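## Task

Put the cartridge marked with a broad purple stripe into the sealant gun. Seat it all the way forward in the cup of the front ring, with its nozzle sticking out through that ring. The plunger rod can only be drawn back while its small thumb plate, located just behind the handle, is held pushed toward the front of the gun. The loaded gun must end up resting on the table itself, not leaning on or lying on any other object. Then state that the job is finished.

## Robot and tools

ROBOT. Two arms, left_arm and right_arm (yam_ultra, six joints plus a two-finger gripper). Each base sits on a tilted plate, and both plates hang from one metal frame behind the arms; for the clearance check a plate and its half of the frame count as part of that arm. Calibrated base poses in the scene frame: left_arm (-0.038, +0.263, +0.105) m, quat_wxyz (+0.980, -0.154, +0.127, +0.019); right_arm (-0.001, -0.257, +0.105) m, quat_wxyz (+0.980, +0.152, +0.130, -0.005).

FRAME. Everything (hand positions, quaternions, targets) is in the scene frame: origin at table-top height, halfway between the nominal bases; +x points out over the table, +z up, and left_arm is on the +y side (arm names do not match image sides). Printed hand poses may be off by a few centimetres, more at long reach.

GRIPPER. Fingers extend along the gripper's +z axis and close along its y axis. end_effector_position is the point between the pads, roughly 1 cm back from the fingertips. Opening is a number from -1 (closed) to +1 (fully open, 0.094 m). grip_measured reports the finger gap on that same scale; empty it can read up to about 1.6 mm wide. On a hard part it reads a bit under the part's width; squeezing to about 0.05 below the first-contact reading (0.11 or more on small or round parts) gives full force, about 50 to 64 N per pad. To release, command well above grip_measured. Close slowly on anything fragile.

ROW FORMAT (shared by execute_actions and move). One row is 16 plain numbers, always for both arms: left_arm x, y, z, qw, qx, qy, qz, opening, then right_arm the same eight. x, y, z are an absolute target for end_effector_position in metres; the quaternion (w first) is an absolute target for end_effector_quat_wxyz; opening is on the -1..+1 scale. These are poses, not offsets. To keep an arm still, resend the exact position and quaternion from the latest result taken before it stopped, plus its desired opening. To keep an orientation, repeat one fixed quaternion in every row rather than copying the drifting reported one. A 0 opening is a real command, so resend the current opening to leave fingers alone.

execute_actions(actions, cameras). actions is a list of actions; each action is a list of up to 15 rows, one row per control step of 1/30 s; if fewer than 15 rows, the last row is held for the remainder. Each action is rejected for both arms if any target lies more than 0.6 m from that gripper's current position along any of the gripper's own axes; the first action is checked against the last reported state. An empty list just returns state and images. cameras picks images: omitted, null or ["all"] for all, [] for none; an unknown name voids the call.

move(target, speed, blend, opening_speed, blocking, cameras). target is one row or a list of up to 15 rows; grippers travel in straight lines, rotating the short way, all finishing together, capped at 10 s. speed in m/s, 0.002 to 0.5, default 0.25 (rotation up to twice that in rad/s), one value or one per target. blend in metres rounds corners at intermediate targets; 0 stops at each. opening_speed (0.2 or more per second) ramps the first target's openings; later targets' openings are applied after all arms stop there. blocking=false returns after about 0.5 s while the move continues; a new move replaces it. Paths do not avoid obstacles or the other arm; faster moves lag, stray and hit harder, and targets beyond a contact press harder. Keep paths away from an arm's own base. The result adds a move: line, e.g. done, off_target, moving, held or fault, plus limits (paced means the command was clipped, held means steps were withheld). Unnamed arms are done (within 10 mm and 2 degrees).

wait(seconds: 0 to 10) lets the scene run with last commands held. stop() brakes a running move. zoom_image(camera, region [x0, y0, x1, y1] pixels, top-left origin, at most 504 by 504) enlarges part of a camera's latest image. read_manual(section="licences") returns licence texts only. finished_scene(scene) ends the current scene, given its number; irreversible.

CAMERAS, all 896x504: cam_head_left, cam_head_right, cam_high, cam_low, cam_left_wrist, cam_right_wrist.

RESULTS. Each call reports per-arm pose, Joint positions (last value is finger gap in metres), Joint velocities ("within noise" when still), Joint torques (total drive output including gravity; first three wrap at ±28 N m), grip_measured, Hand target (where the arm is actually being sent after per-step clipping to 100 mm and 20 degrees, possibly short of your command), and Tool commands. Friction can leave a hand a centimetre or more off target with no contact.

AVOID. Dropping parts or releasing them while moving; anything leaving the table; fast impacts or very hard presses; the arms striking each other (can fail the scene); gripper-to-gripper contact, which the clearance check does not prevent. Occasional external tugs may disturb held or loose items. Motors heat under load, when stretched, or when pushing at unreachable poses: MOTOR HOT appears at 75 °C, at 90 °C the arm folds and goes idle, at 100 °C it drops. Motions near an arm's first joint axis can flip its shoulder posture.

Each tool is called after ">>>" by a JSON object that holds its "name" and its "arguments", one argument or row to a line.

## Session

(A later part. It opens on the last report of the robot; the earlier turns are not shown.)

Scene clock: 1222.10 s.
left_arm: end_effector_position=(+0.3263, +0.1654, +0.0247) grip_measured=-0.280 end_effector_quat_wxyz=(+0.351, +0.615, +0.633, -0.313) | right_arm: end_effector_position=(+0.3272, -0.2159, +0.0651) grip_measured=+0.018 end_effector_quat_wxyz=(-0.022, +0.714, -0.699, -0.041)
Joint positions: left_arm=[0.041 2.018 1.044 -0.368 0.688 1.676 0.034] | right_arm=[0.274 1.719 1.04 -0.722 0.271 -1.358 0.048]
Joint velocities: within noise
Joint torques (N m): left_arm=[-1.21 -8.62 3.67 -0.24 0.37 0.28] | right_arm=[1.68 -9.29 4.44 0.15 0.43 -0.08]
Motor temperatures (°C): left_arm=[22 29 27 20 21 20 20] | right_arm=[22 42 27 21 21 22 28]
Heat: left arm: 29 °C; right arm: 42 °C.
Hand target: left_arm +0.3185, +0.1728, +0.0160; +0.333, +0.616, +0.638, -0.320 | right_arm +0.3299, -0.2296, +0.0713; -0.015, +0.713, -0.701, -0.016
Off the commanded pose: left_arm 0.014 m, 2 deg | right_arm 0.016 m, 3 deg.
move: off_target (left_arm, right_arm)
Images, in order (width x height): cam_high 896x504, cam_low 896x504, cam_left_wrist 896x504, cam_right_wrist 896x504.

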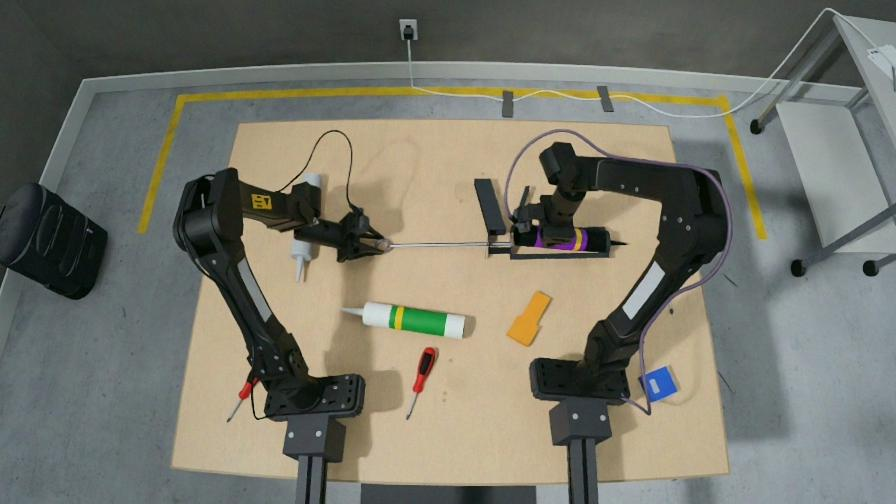

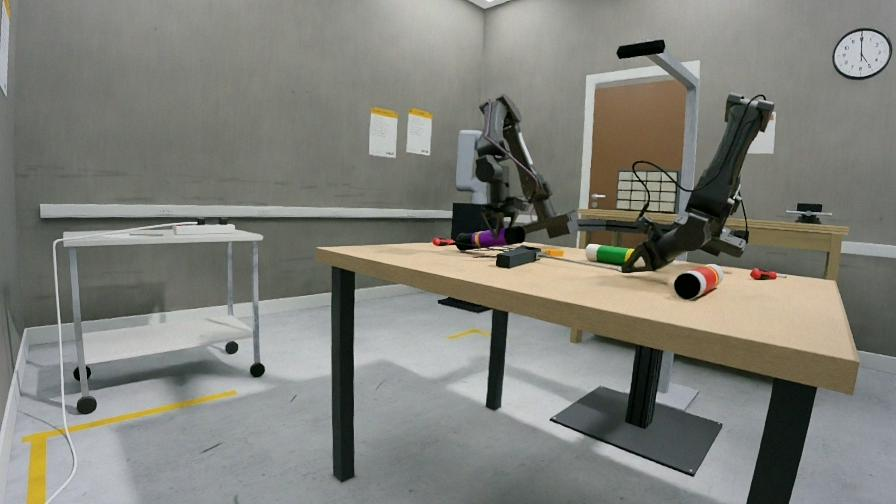

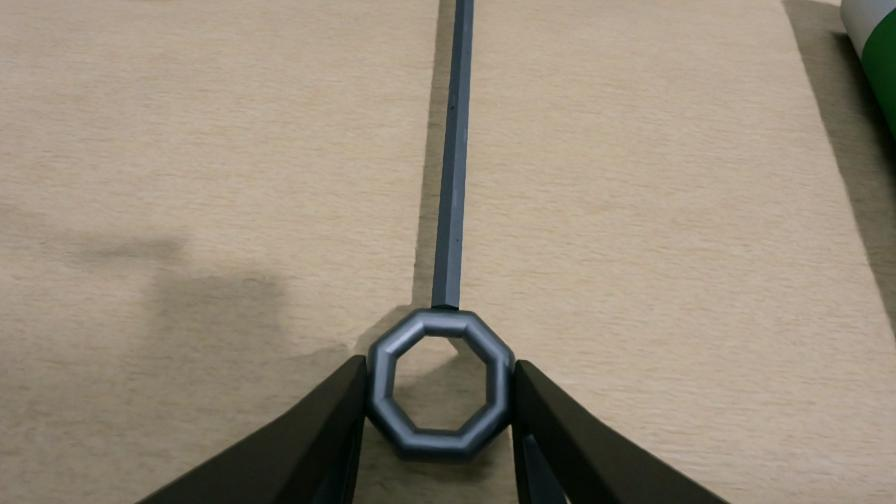

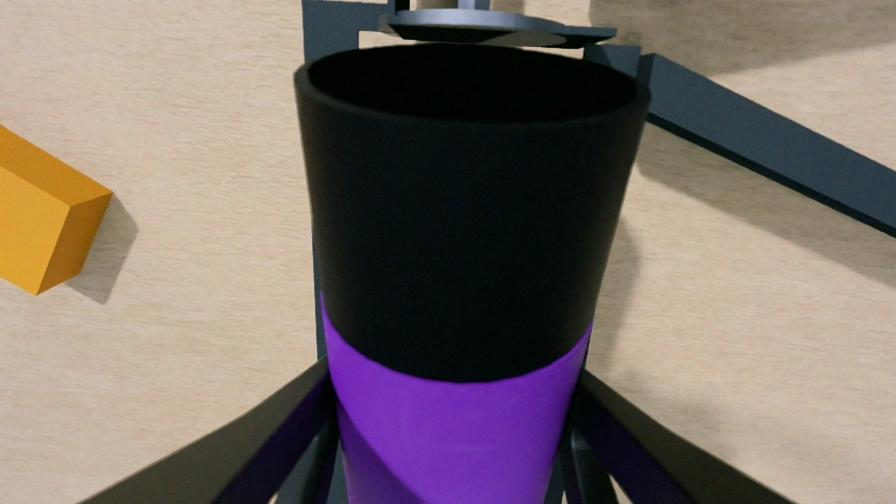

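>>> {"name": "move", "arguments": {
  "target": [0.3185,0.1830,0.0155,0.3319,0.6164,0.6383,-0.3205,-0.35,0.3300,-0.2300,0.0700,0.0077,-0.7132,0.7009,0.0078,-0.25],
  "speed": 0.03,
  "cameras": ["cam_left_wrist","cam_high","cam_right_wrist","cam_low"]
}}

>>> {"name": "zoom_image", "arguments": {
  "camera": "cam_high",
  "region": [475, 220, 635, 280]
}}

>>> {"name": "zoom_image", "arguments": {
  "camera": "cam_low",
  "region": [452, 211, 562, 271]
}}

Scene clock: 1229.63 s.
left_arm: end_effector_position=(+0.3245, +0.1701, +0.0277) grip_measured=-0.281 end_effector_quat_wxyz=(+0.358, +0.612, +0.627, -0.322) | right_arm: end_effector_position=(+0.3266, -0.2130, +0.0656) grip_measured=+0.018 end_effector_quat_wxyz=(-0.026, +0.713, -0.699, -0.047)
Joint positions: left_arm=[0.062 2.018 1.053 -0.405 0.717 1.71 0.034] | right_arm=[0.276 1.719 1.04 -0.721 0.257 -1.356 0.048]
Joint velocities: within noise
Joint torques (N m): left_arm=[-0.54 -8.91 3.95 -0.31 0.12 0.3] | right_arm=[2.28 -8.51 4.66 0.14 0.8 0.02]
Motor temperatures (°C): left_arm=[22 29 26 20 21 20 20] | right_arm=[22 42 27 21 21 22 28]
Heat: left arm: 29 °C; right arm: 42 °C.
Hand target: left_arm +0.3182, +0.1827, +0.0162; +0.333, +0.616, +0.638, -0.320 | right_arm +0.3300, -0.2296, +0.0702; -0.008, +0.713, -0.701, -0.009
Off the commanded pose: left_arm 0.019 m, 3 deg | right_arm 0.018 m, 5 deg.
move: off_target (left_arm, right_arm)
Images, in order (width x height): cam_high 896x504, cam_low 896x504, cam_left_wrist 896x504, cam_right_wrist 896x504.

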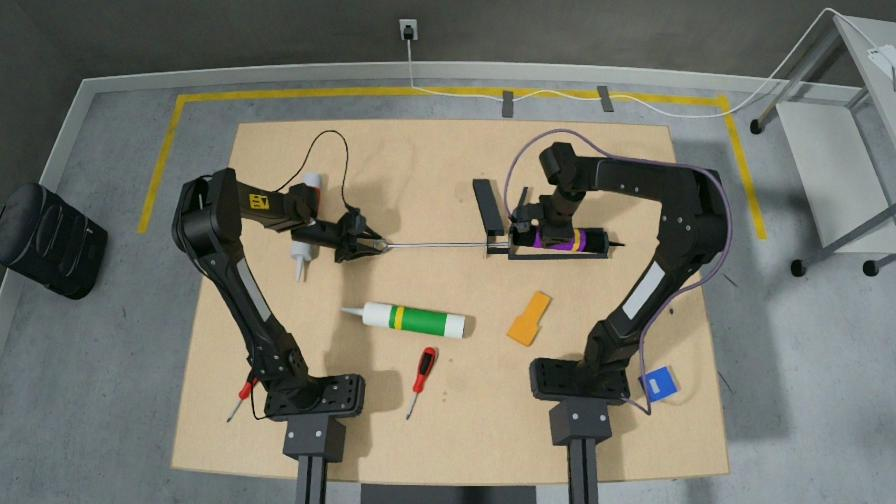

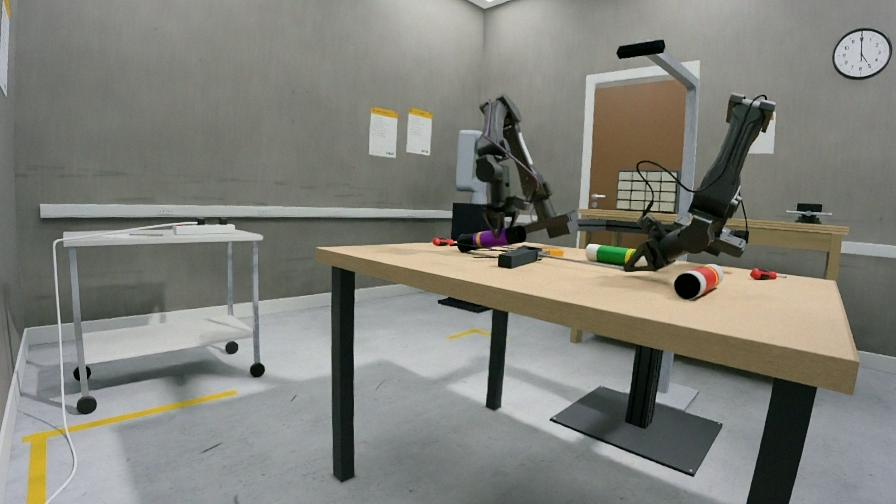

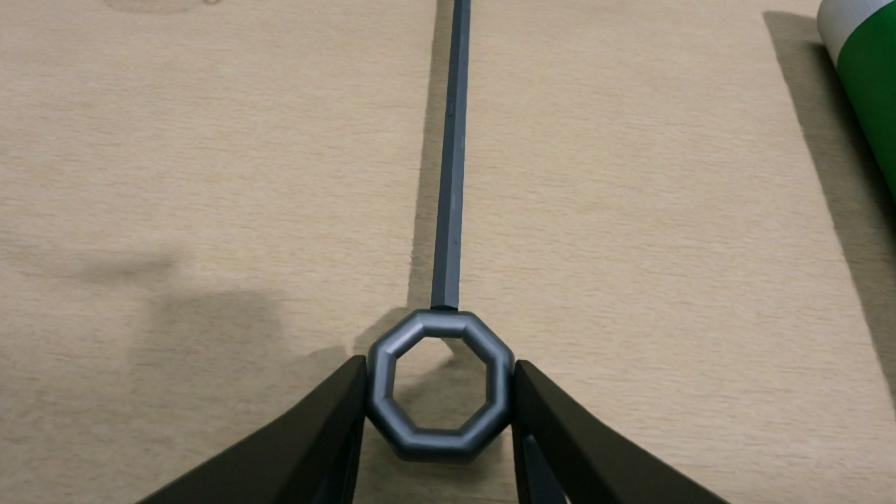

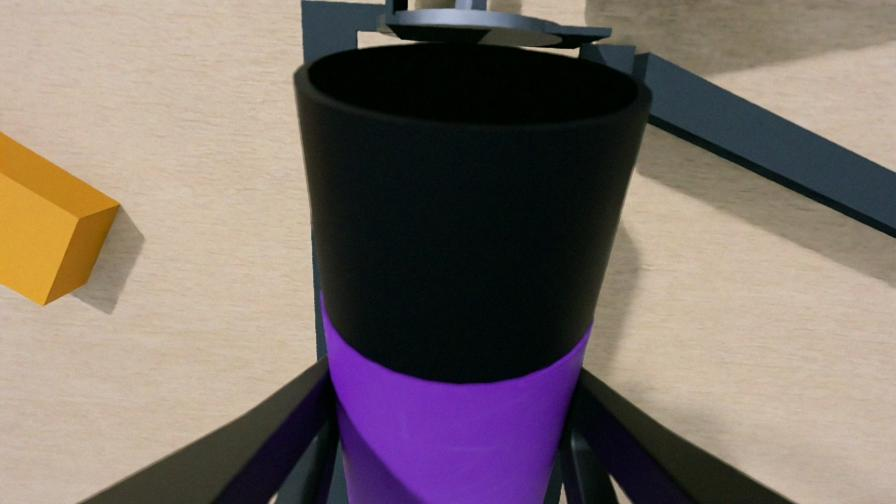

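Scaled by 3.150 from the camera's 896x504 image, which has a finer 1280x720 frame.

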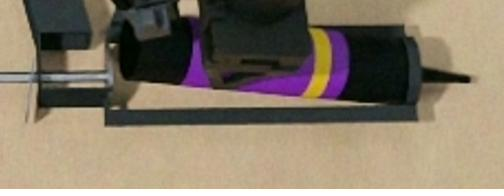

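Scaled by 4.582 from the camera's 896x504 image, which has a finer 1280x720 frame.

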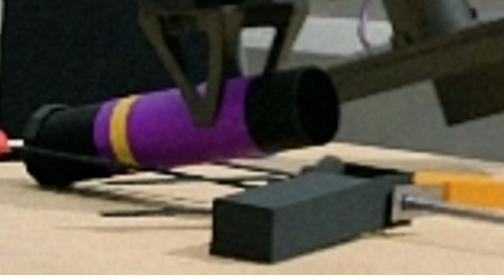

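>>> {"name": "move", "arguments": {
  "target": [0.3185,0.1830,0.0155,0.3319,0.6164,0.6383,-0.3205,-0.35,0.3300,-0.2270,0.0640,0.0,-0.7133,0.7009,0.0,-0.25],
  "speed": 0.03,
  "cameras": ["cam_head_left","cam_high","cam_right_wrist","cam_low"]
}}

>>> {"name": "zoom_image", "arguments": {
  "camera": "cam_high",
  "region": [475, 220, 635, 280]
}}

>>> {"name": "zoom_image", "arguments": {
  "camera": "cam_low",
  "region": [452, 211, 562, 271]
}}

>>> {"name": "zoom_image", "arguments": {
  "camera": "cam_head_left",
  "region": [425, 160, 565, 215]
}}

Scene clock: 1261.57 s.
left_arm: end_effector_position=(+0.3242, +0.1707, +0.0276) grip_measured=-0.281 end_effector_quat_wxyz=(+0.358, +0.612, +0.627, -0.322) | right_arm: end_effector_position=(+0.3275, -0.2118, +0.0665) grip_measured=+0.018 end_effector_quat_wxyz=(-0.025, +0.711, -0.702, -0.041)
Joint positions: left_arm=[0.064 2.018 1.053 -0.407 0.717 1.713 0.034] | right_arm=[0.287 1.719 1.04 -0.719 0.27 -1.34 0.048]
Joint velocities: within noise
Joint torques (N m): left_arm=[-0.7 -8.91 3.96 -0.29 0.12 0.27] | right_arm=[2.54 -6.53 4.48 0.26 0.89 0]
Motor temperatures (°C): left_arm=[22 30 27 20 21 20 21] | right_arm=[22 42 27 21 22 22 28]
Heat: left arm: 30 °C; right arm: 42 °C.
Hand target: left_arm +0.3182, +0.1827, +0.0162; +0.333, +0.616, +0.638, -0.320 | right_arm +0.3300, -0.2266, +0.0648; -0.001, +0.713, -0.701, -0.002
Off the commanded pose: left_arm 0.018 m, 3 deg | right_arm 0.016 m, 5 deg.
move: off_target (left_arm, right_arm)
Images, in order (width x height): cam_head_left 896x504, cam_high 896x504, cam_low 896x504, cam_right_wrist 896x504.

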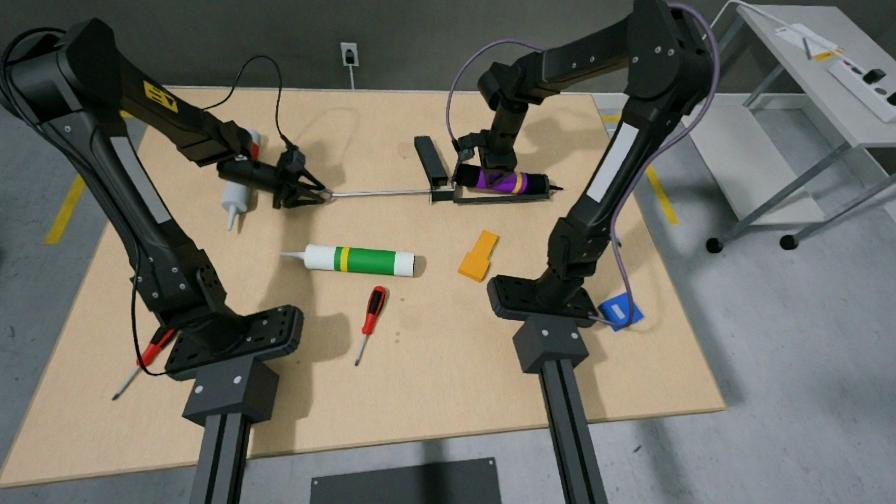

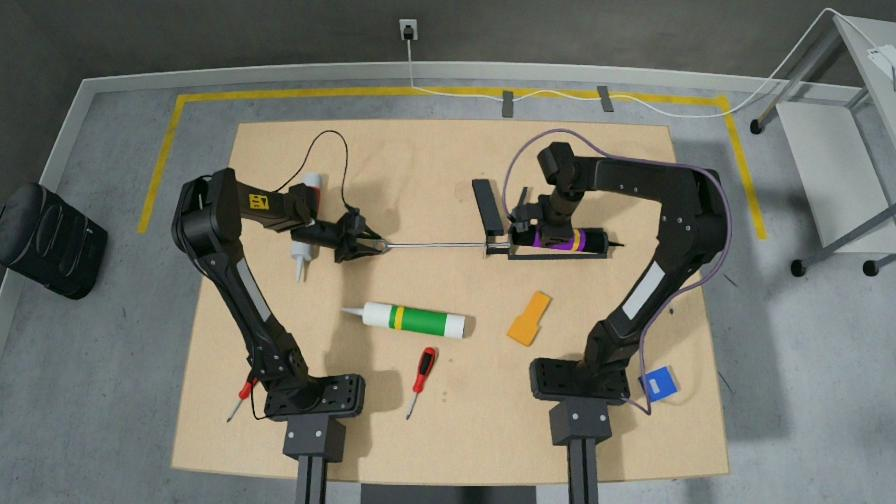

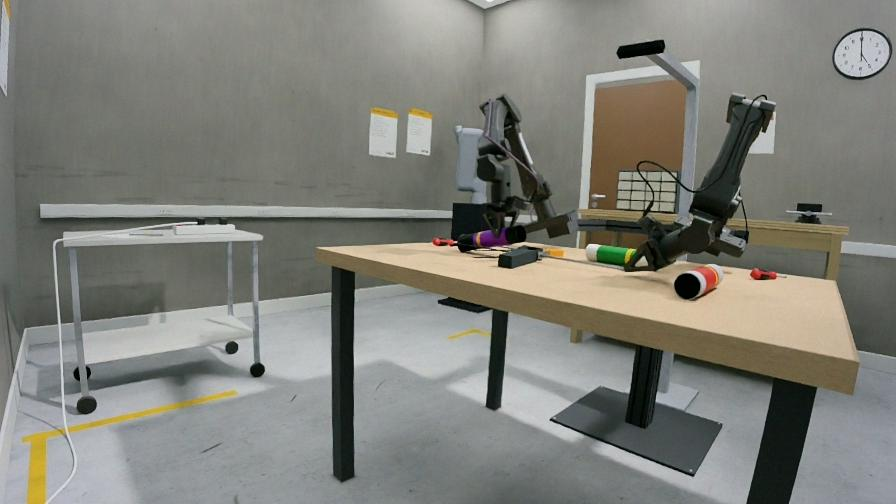

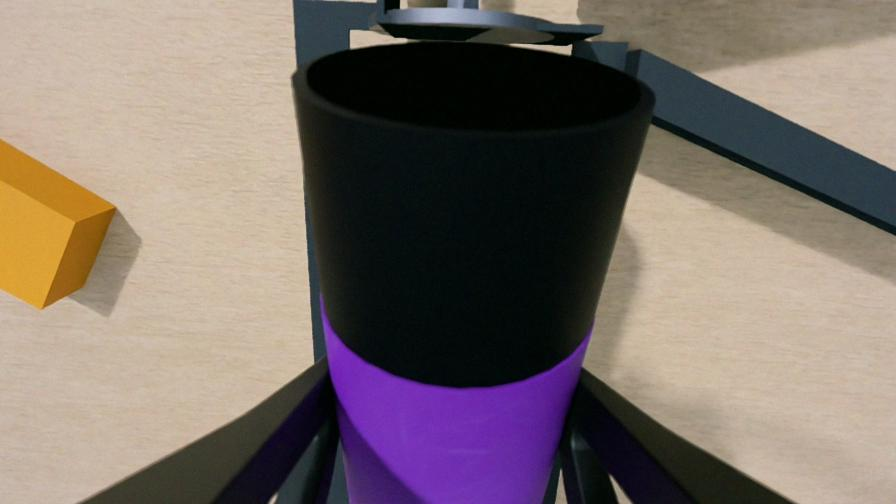

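Scaled by 3.150 from the camera's 896x504 image, which has a finer 1280x720 frame.

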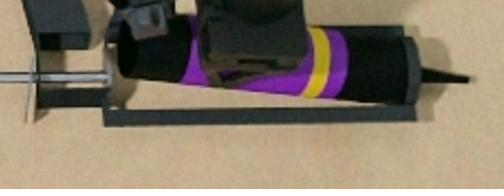

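Scaled by 4.582 from the camera's 896x504 image, which has a finer 1280x720 frame.

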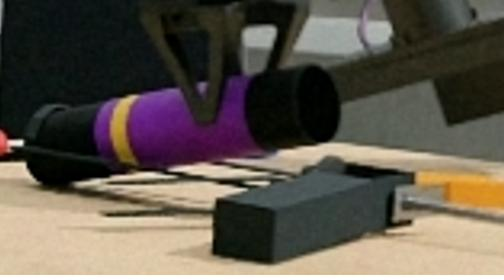

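Scaled by 3.600 from the camera's 896x504 image, which has a finer 1280x720 frame.

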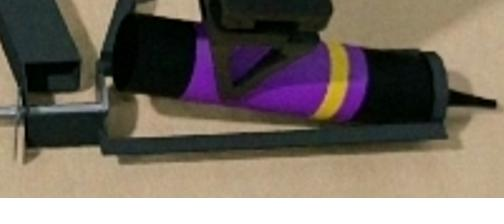

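>>> {"name": "zoom_image", "arguments": {
  "camera": "cam_right_wrist",
  "region": [280, 0, 680, 140]
}}

>>> {"name": "zoom_image", "arguments": {
  "camera": "cam_high",
  "region": [480, 220, 530, 265]
}}

>>> {"name": "zoom_image", "arguments": {
  "camera": "cam_head_left",
  "region": [425, 165, 475, 210]
}}

>>> {"name": "zoom_image", "arguments": {
  "camera": "cam_low",
  "region": [495, 225, 550, 270]
}}

Scaled by 1.260 from the camera's 896x504 image, which has a finer 1280x720 frame.

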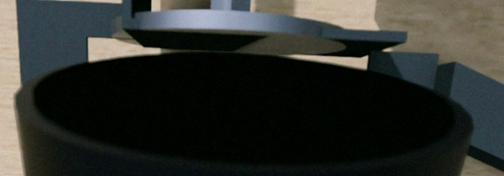

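Scaled by 10.080 from the camera's 896x504 image, which has a finer 1280x720 frame.

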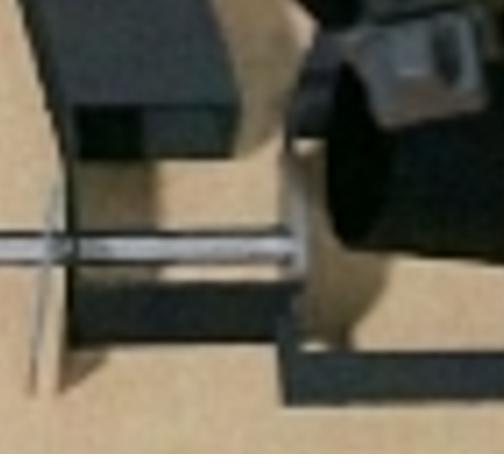

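Scaled by 10.080 from the camera's 896x504 image, which has a finer 1280x720 frame.

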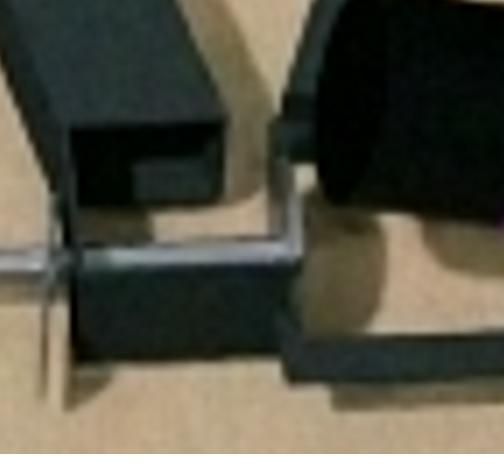

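Scaled by 9.164 from the camera's 896x504 image, which has a finer 1280x720 frame.

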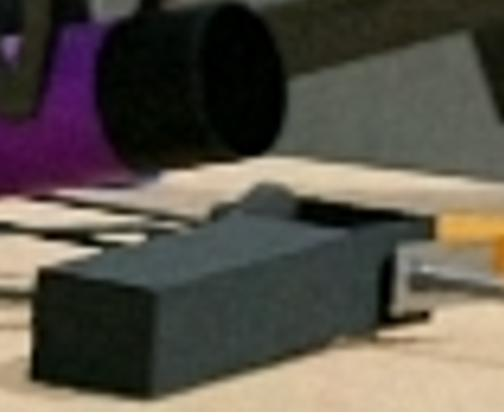

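>>> {"name": "move", "arguments": {
  "target": [0.3185,0.1780,0.0155,0.3319,0.6164,0.6383,-0.3205,-0.35,0.3300,-0.2220,0.0560,-0.0185,-0.7131,0.7007,-0.0188,-0.25],
  "speed": 0.03,
  "cameras": ["cam_head_left","cam_high","cam_right_wrist","cam_low"]
}}

>>> {"name": "zoom_image", "arguments": {
  "camera": "cam_high",
  "region": [475, 220, 635, 280]
}}

>>> {"name": "zoom_image", "arguments": {
  "camera": "cam_low",
  "region": [452, 211, 562, 271]
}}

>>> {"name": "zoom_image", "arguments": {
  "camera": "cam_head_left",
  "region": [425, 160, 565, 215]
}}

Scene clock: 1305.37 s.
left_arm: end_effector_position=(+0.3242, +0.1707, +0.0276) grip_measured=-0.281 end_effector_quat_wxyz=(+0.358, +0.612, +0.627, -0.322) | right_arm: end_effector_position=(+0.3271, -0.2107, +0.0568) grip_measured=+0.018 end_effector_quat_wxyz=(-0.001, +0.710, -0.704, -0.016)
Joint positions: left_arm=[0.064 2.018 1.053 -0.407 0.717 1.713 0.034] | right_arm=[0.316 1.763 1.04 -0.7 0.341 -1.3 0.048]
Joint velocities: within noise
Joint torques (N m): left_arm=[-1.87 -8.77 3.49 -0.12 0.1 0.1] | right_arm=[2.92 -6.41 4.75 0.26 0.81 -0.02]
Motor temperatures (°C): left_arm=[22 31 27 20 21 20 21] | right_arm=[22 39 26 21 22 22 28]
Heat: left arm: 31 °C; right arm: 39 °C.
Hand target: left_arm +0.3183, +0.1779, +0.0161; +0.332, +0.616, +0.638, -0.320 | right_arm +0.3300, -0.2218, +0.0565; +0.018, +0.713, -0.701, +0.018
Off the commanded pose: left_arm 0.015 m, 3 deg | right_arm 0.012 m, 5 deg.
move: off_target (left_arm, right_arm)
Images, in order (width x height): cam_head_left 896x504, cam_high 896x504, cam_low 896x504, cam_right_wrist 896x504.

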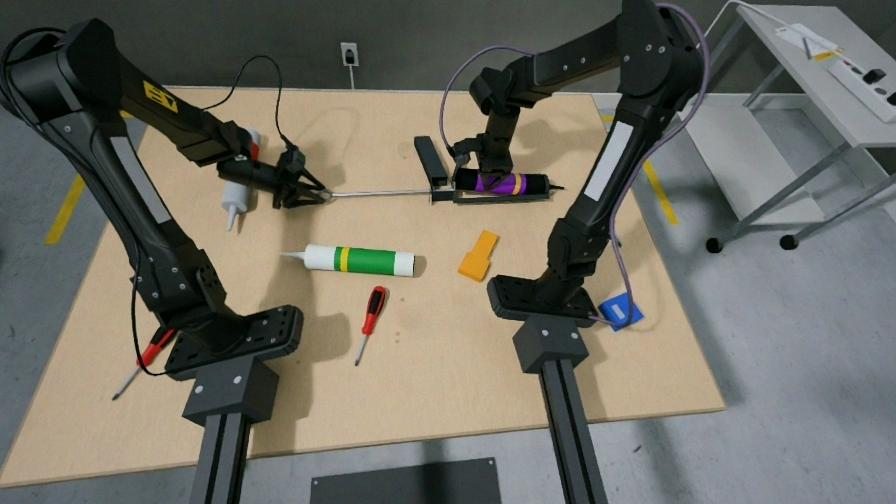

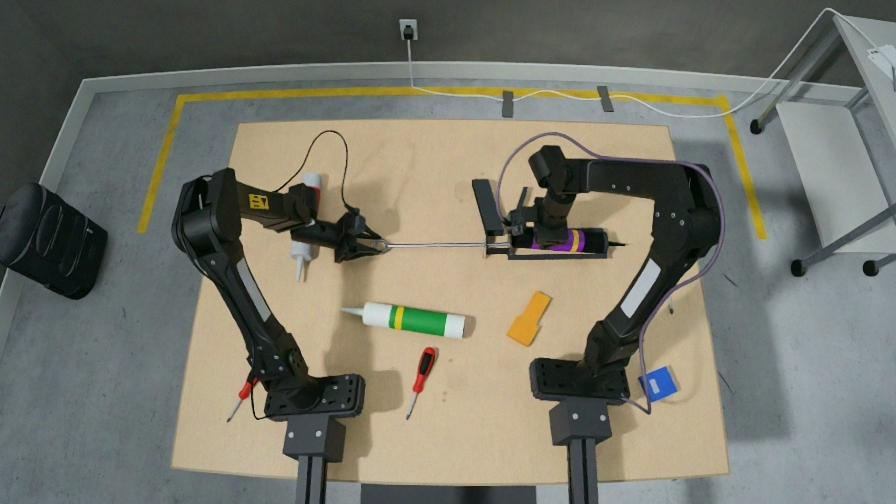

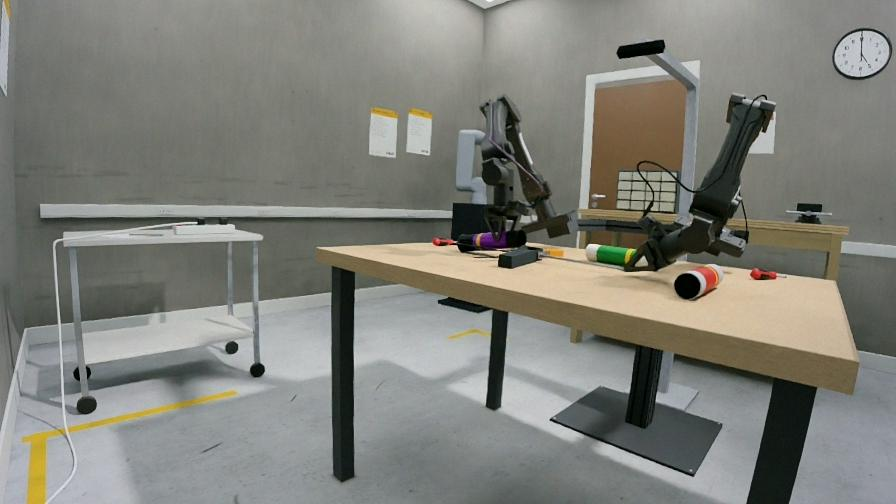

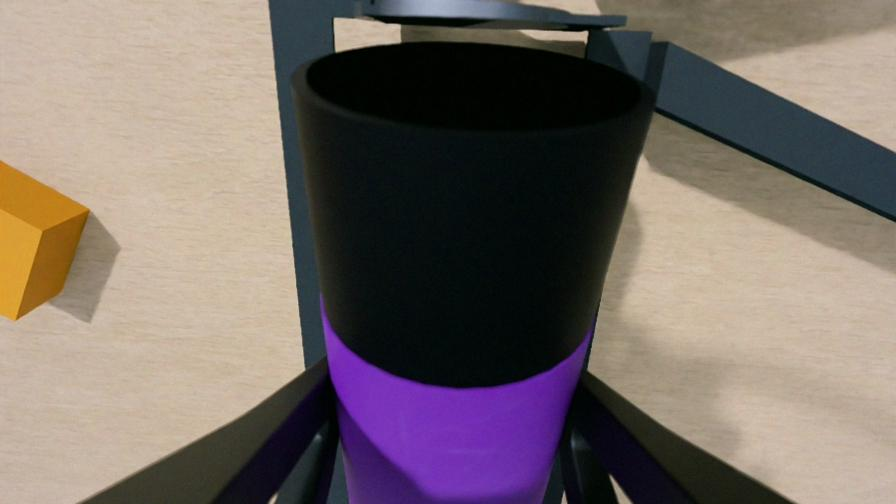

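Scaled by 3.150 from the camera's 896x504 image, which has a finer 1280x720 frame.

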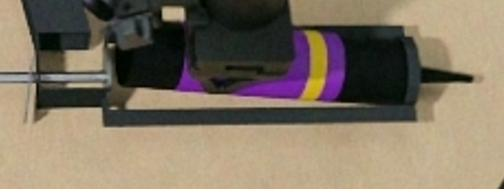

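Scaled by 4.582 from the camera's 896x504 image, which has a finer 1280x720 frame.

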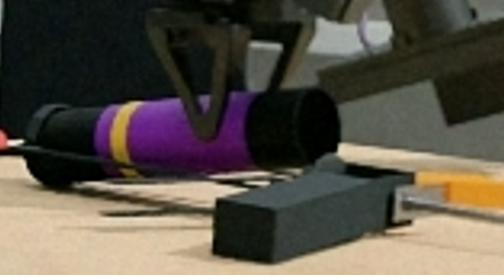

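Scaled by 3.600 from the camera's 896x504 image, which has a finer 1280x720 frame.

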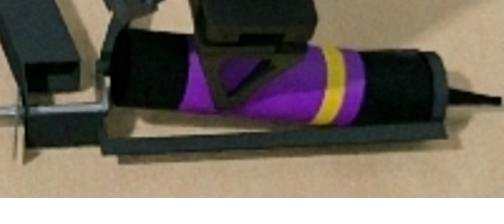

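>>> {"name": "move", "arguments": {
  "target": [0.3185,0.1780,0.0155,0.3319,0.6164,0.6383,-0.3205,-0.35,0.3300,-0.2260,0.0460,-0.0367,-0.7123,0.6999,-0.0373,-0.25],
  "speed": 0.03,
  "cameras": ["cam_head_left","cam_high","cam_right_wrist","cam_low"]
}}

>>> {"name": "zoom_image", "arguments": {
  "camera": "cam_high",
  "region": [475, 220, 635, 280]
}}

>>> {"name": "zoom_image", "arguments": {
  "camera": "cam_low",
  "region": [452, 211, 562, 271]
}}

>>> {"name": "zoom_image", "arguments": {
  "camera": "cam_head_left",
  "region": [425, 160, 565, 215]
}}

Scene clock: 1322.30 s.
left_arm: end_effector_position=(+0.3242, +0.1707, +0.0276) grip_measured=-0.281 end_effector_quat_wxyz=(+0.358, +0.612, +0.627, -0.322) | right_arm: end_effector_position=(+0.3277, -0.2108, +0.0477) grip_measured=+0.018 end_effector_quat_wxyz=(+0.012, +0.708, -0.706, -0.004)
Joint positions: left_arm=[0.064 2.018 1.053 -0.407 0.717 1.713 0.034] | right_arm=[0.323 1.8 1.04 -0.677 0.376 -1.283 0.048]
Joint velocities: within noise
Joint torques (N m): left_arm=[-1.85 -8.77 3.48 -0.11 0.11 0.1] | right_arm=[2.66 -6.49 4.27 0.22 0.95 -0.05]
Motor temperatures (°C): left_arm=[22 31 27 20 21 20 22] | right_arm=[22 39 27 21 22 22 28]
Heat: left arm: 31 °C; right arm: 39 °C.
Hand target: left_arm +0.3183, +0.1779, +0.0161; +0.332, +0.616, +0.638, -0.320 | right_arm +0.3300, -0.2256, +0.0468; +0.036, +0.712, -0.700, +0.036
Off the commanded pose: left_arm 0.015 m, 3 deg | right_arm 0.015 m, 6 deg.
move: off_target (left_arm, right_arm)
Images, in order (width x height): cam_head_left 896x504, cam_high 896x504, cam_low 896x504, cam_right_wrist 896x504.

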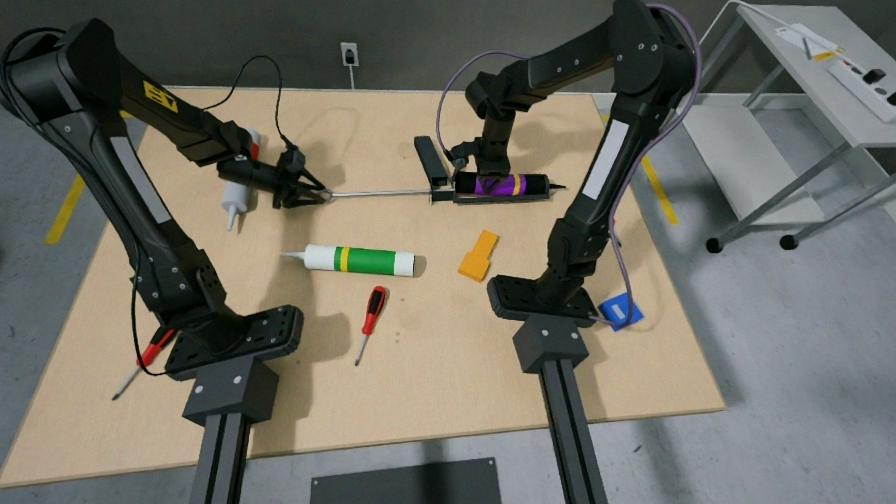

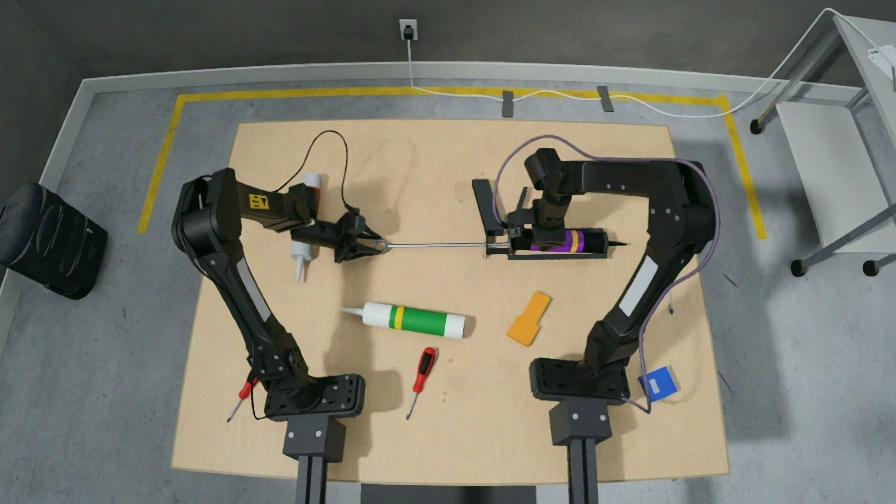

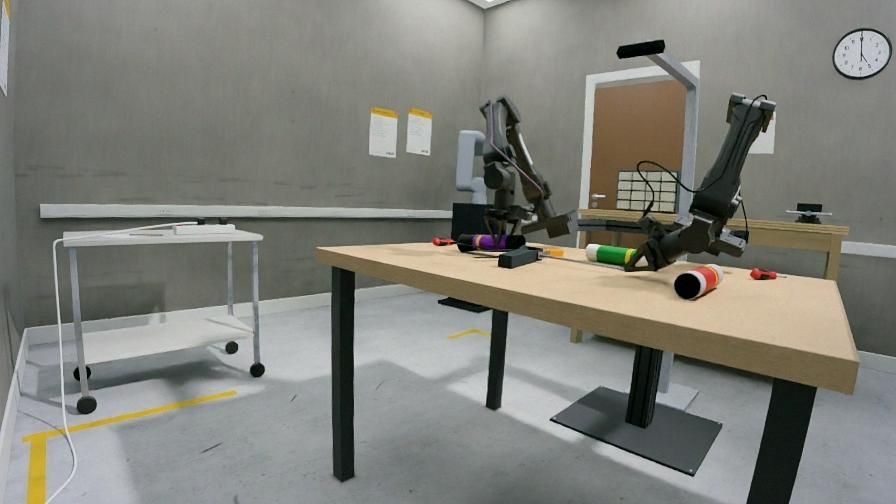

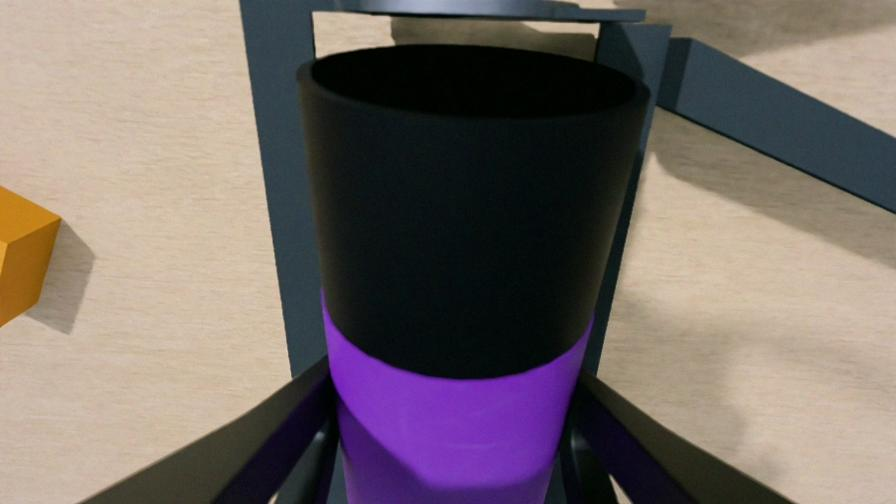

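Scaled by 3.150 from the camera's 896x504 image, which has a finer 1280x720 frame.

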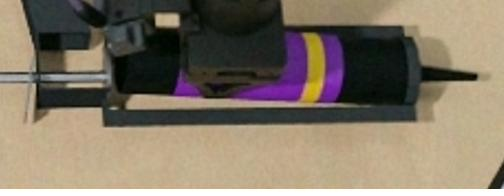

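Scaled by 4.582 from the camera's 896x504 image, which has a finer 1280x720 frame.

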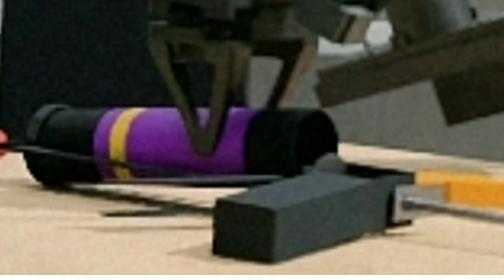

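Scaled by 3.600 from the camera's 896x504 image, which has a finer 1280x720 frame.

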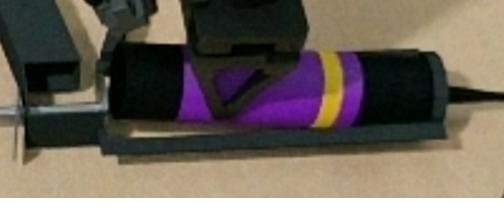

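>>> {"name": "move", "arguments": {
  "target": [0.3185,0.1780,0.0155,0.3319,0.6164,0.6383,-0.3205,-0.35,0.3300,-0.2260,0.0360,-0.0550,-0.7111,0.6987,-0.0560,-0.25],
  "speed": 0.03,
  "cameras": ["cam_head_left","cam_high","cam_right_wrist","cam_low"]
}}

>>> {"name": "zoom_image", "arguments": {
  "camera": "cam_high",
  "region": [475, 220, 635, 280]
}}

>>> {"name": "zoom_image", "arguments": {
  "camera": "cam_low",
  "region": [452, 211, 562, 271]
}}

>>> {"name": "zoom_image", "arguments": {
  "camera": "cam_head_left",
  "region": [425, 160, 565, 215]
}}

Scene clock: 1334.23 s.
left_arm: end_effector_position=(+0.3242, +0.1707, +0.0276) grip_measured=-0.281 end_effector_quat_wxyz=(+0.358, +0.612, +0.627, -0.322) | right_arm: end_effector_position=(+0.3273, -0.2114, +0.0366) grip_measured=+0.018 end_effector_quat_wxyz=(+0.031, +0.708, -0.705, +0.017)
Joint positions: left_arm=[0.064 2.018 1.053 -0.407 0.717 1.713 0.034] | right_arm=[0.337 1.847 1.04 -0.653 0.432 -1.261 0.048]
Joint velocities: within noise
Joint torques (N m): left_arm=[-1.89 -8.79 3.45 -0.12 0.1 0.09] | right_arm=[2.73 -6.56 4.3 0.17 0.98 -0.03]
Motor temperatures (°C): left_arm=[22 31 26 20 21 20 22] | right_arm=[22 38 26 21 23 22 28]
Heat: left arm: 31 °C; right arm: 38 °C.
Hand target: left_arm +0.3183, +0.1779, +0.0161; +0.332, +0.616, +0.638, -0.320 | right_arm +0.3300, -0.2256, +0.0367; +0.054, +0.711, -0.699, +0.055
Off the commanded pose: left_arm 0.015 m, 3 deg | right_arm 0.015 m, 5 deg.
move: off_target (left_arm, right_arm)
Images, in order (width x height): cam_head_left 896x504, cam_high 896x504, cam_low 896x504, cam_right_wrist 896x504.

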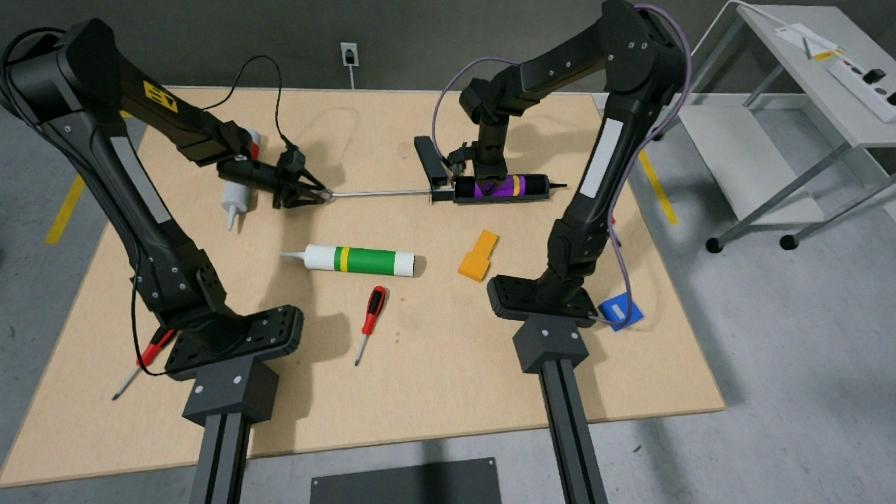

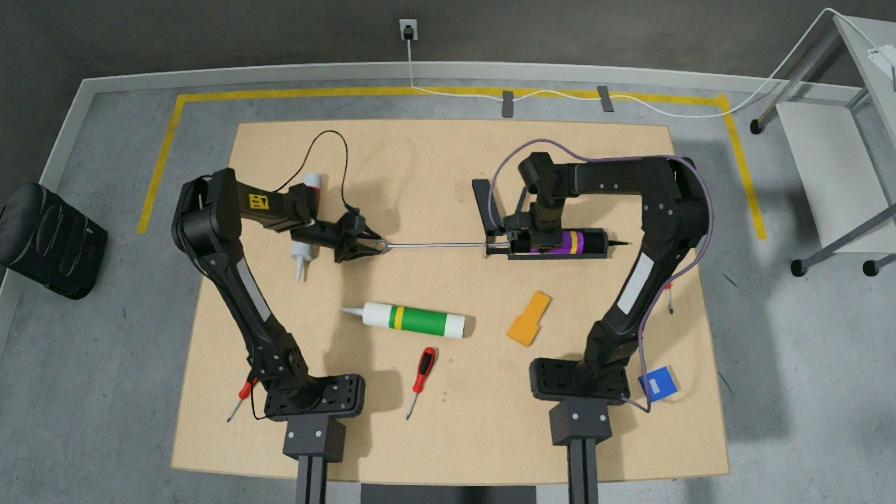

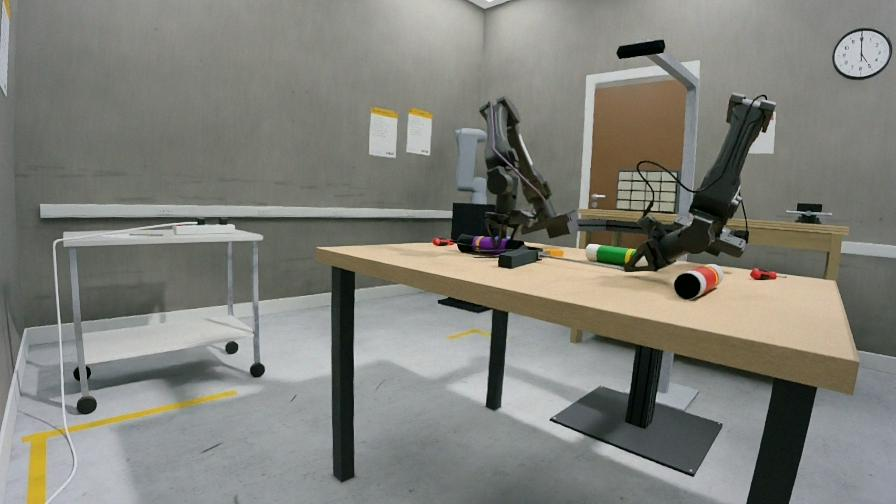

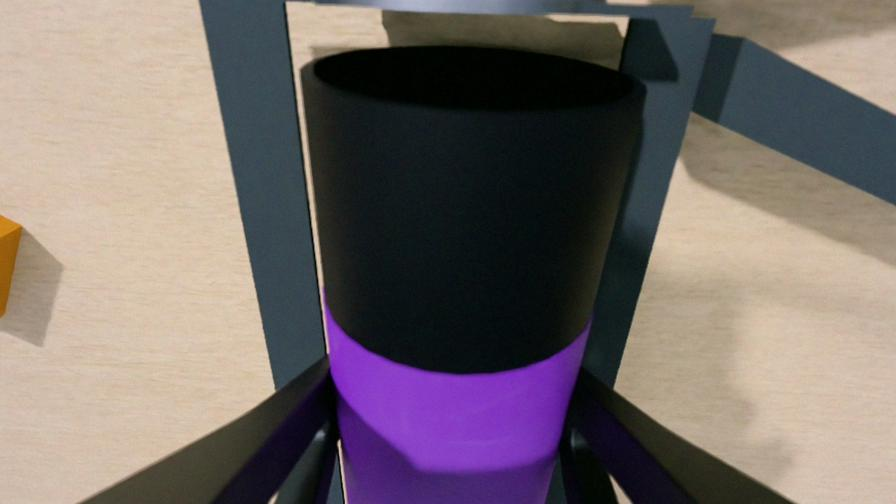

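Scaled by 3.150 from the camera's 896x504 image, which has a finer 1280x720 frame.

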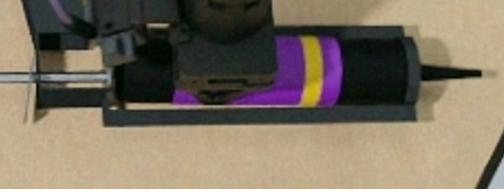

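Scaled by 4.582 from the camera's 896x504 image, which has a finer 1280x720 frame.

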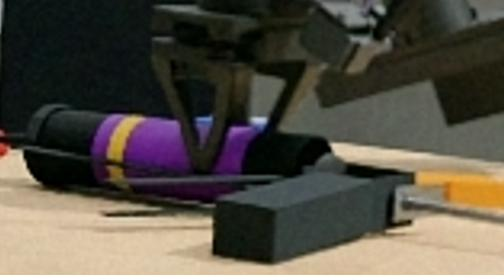

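Scaled by 3.600 from the camera's 896x504 image, which has a finer 1280x720 frame.

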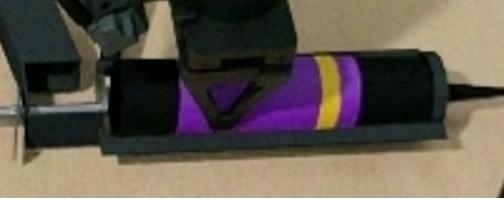

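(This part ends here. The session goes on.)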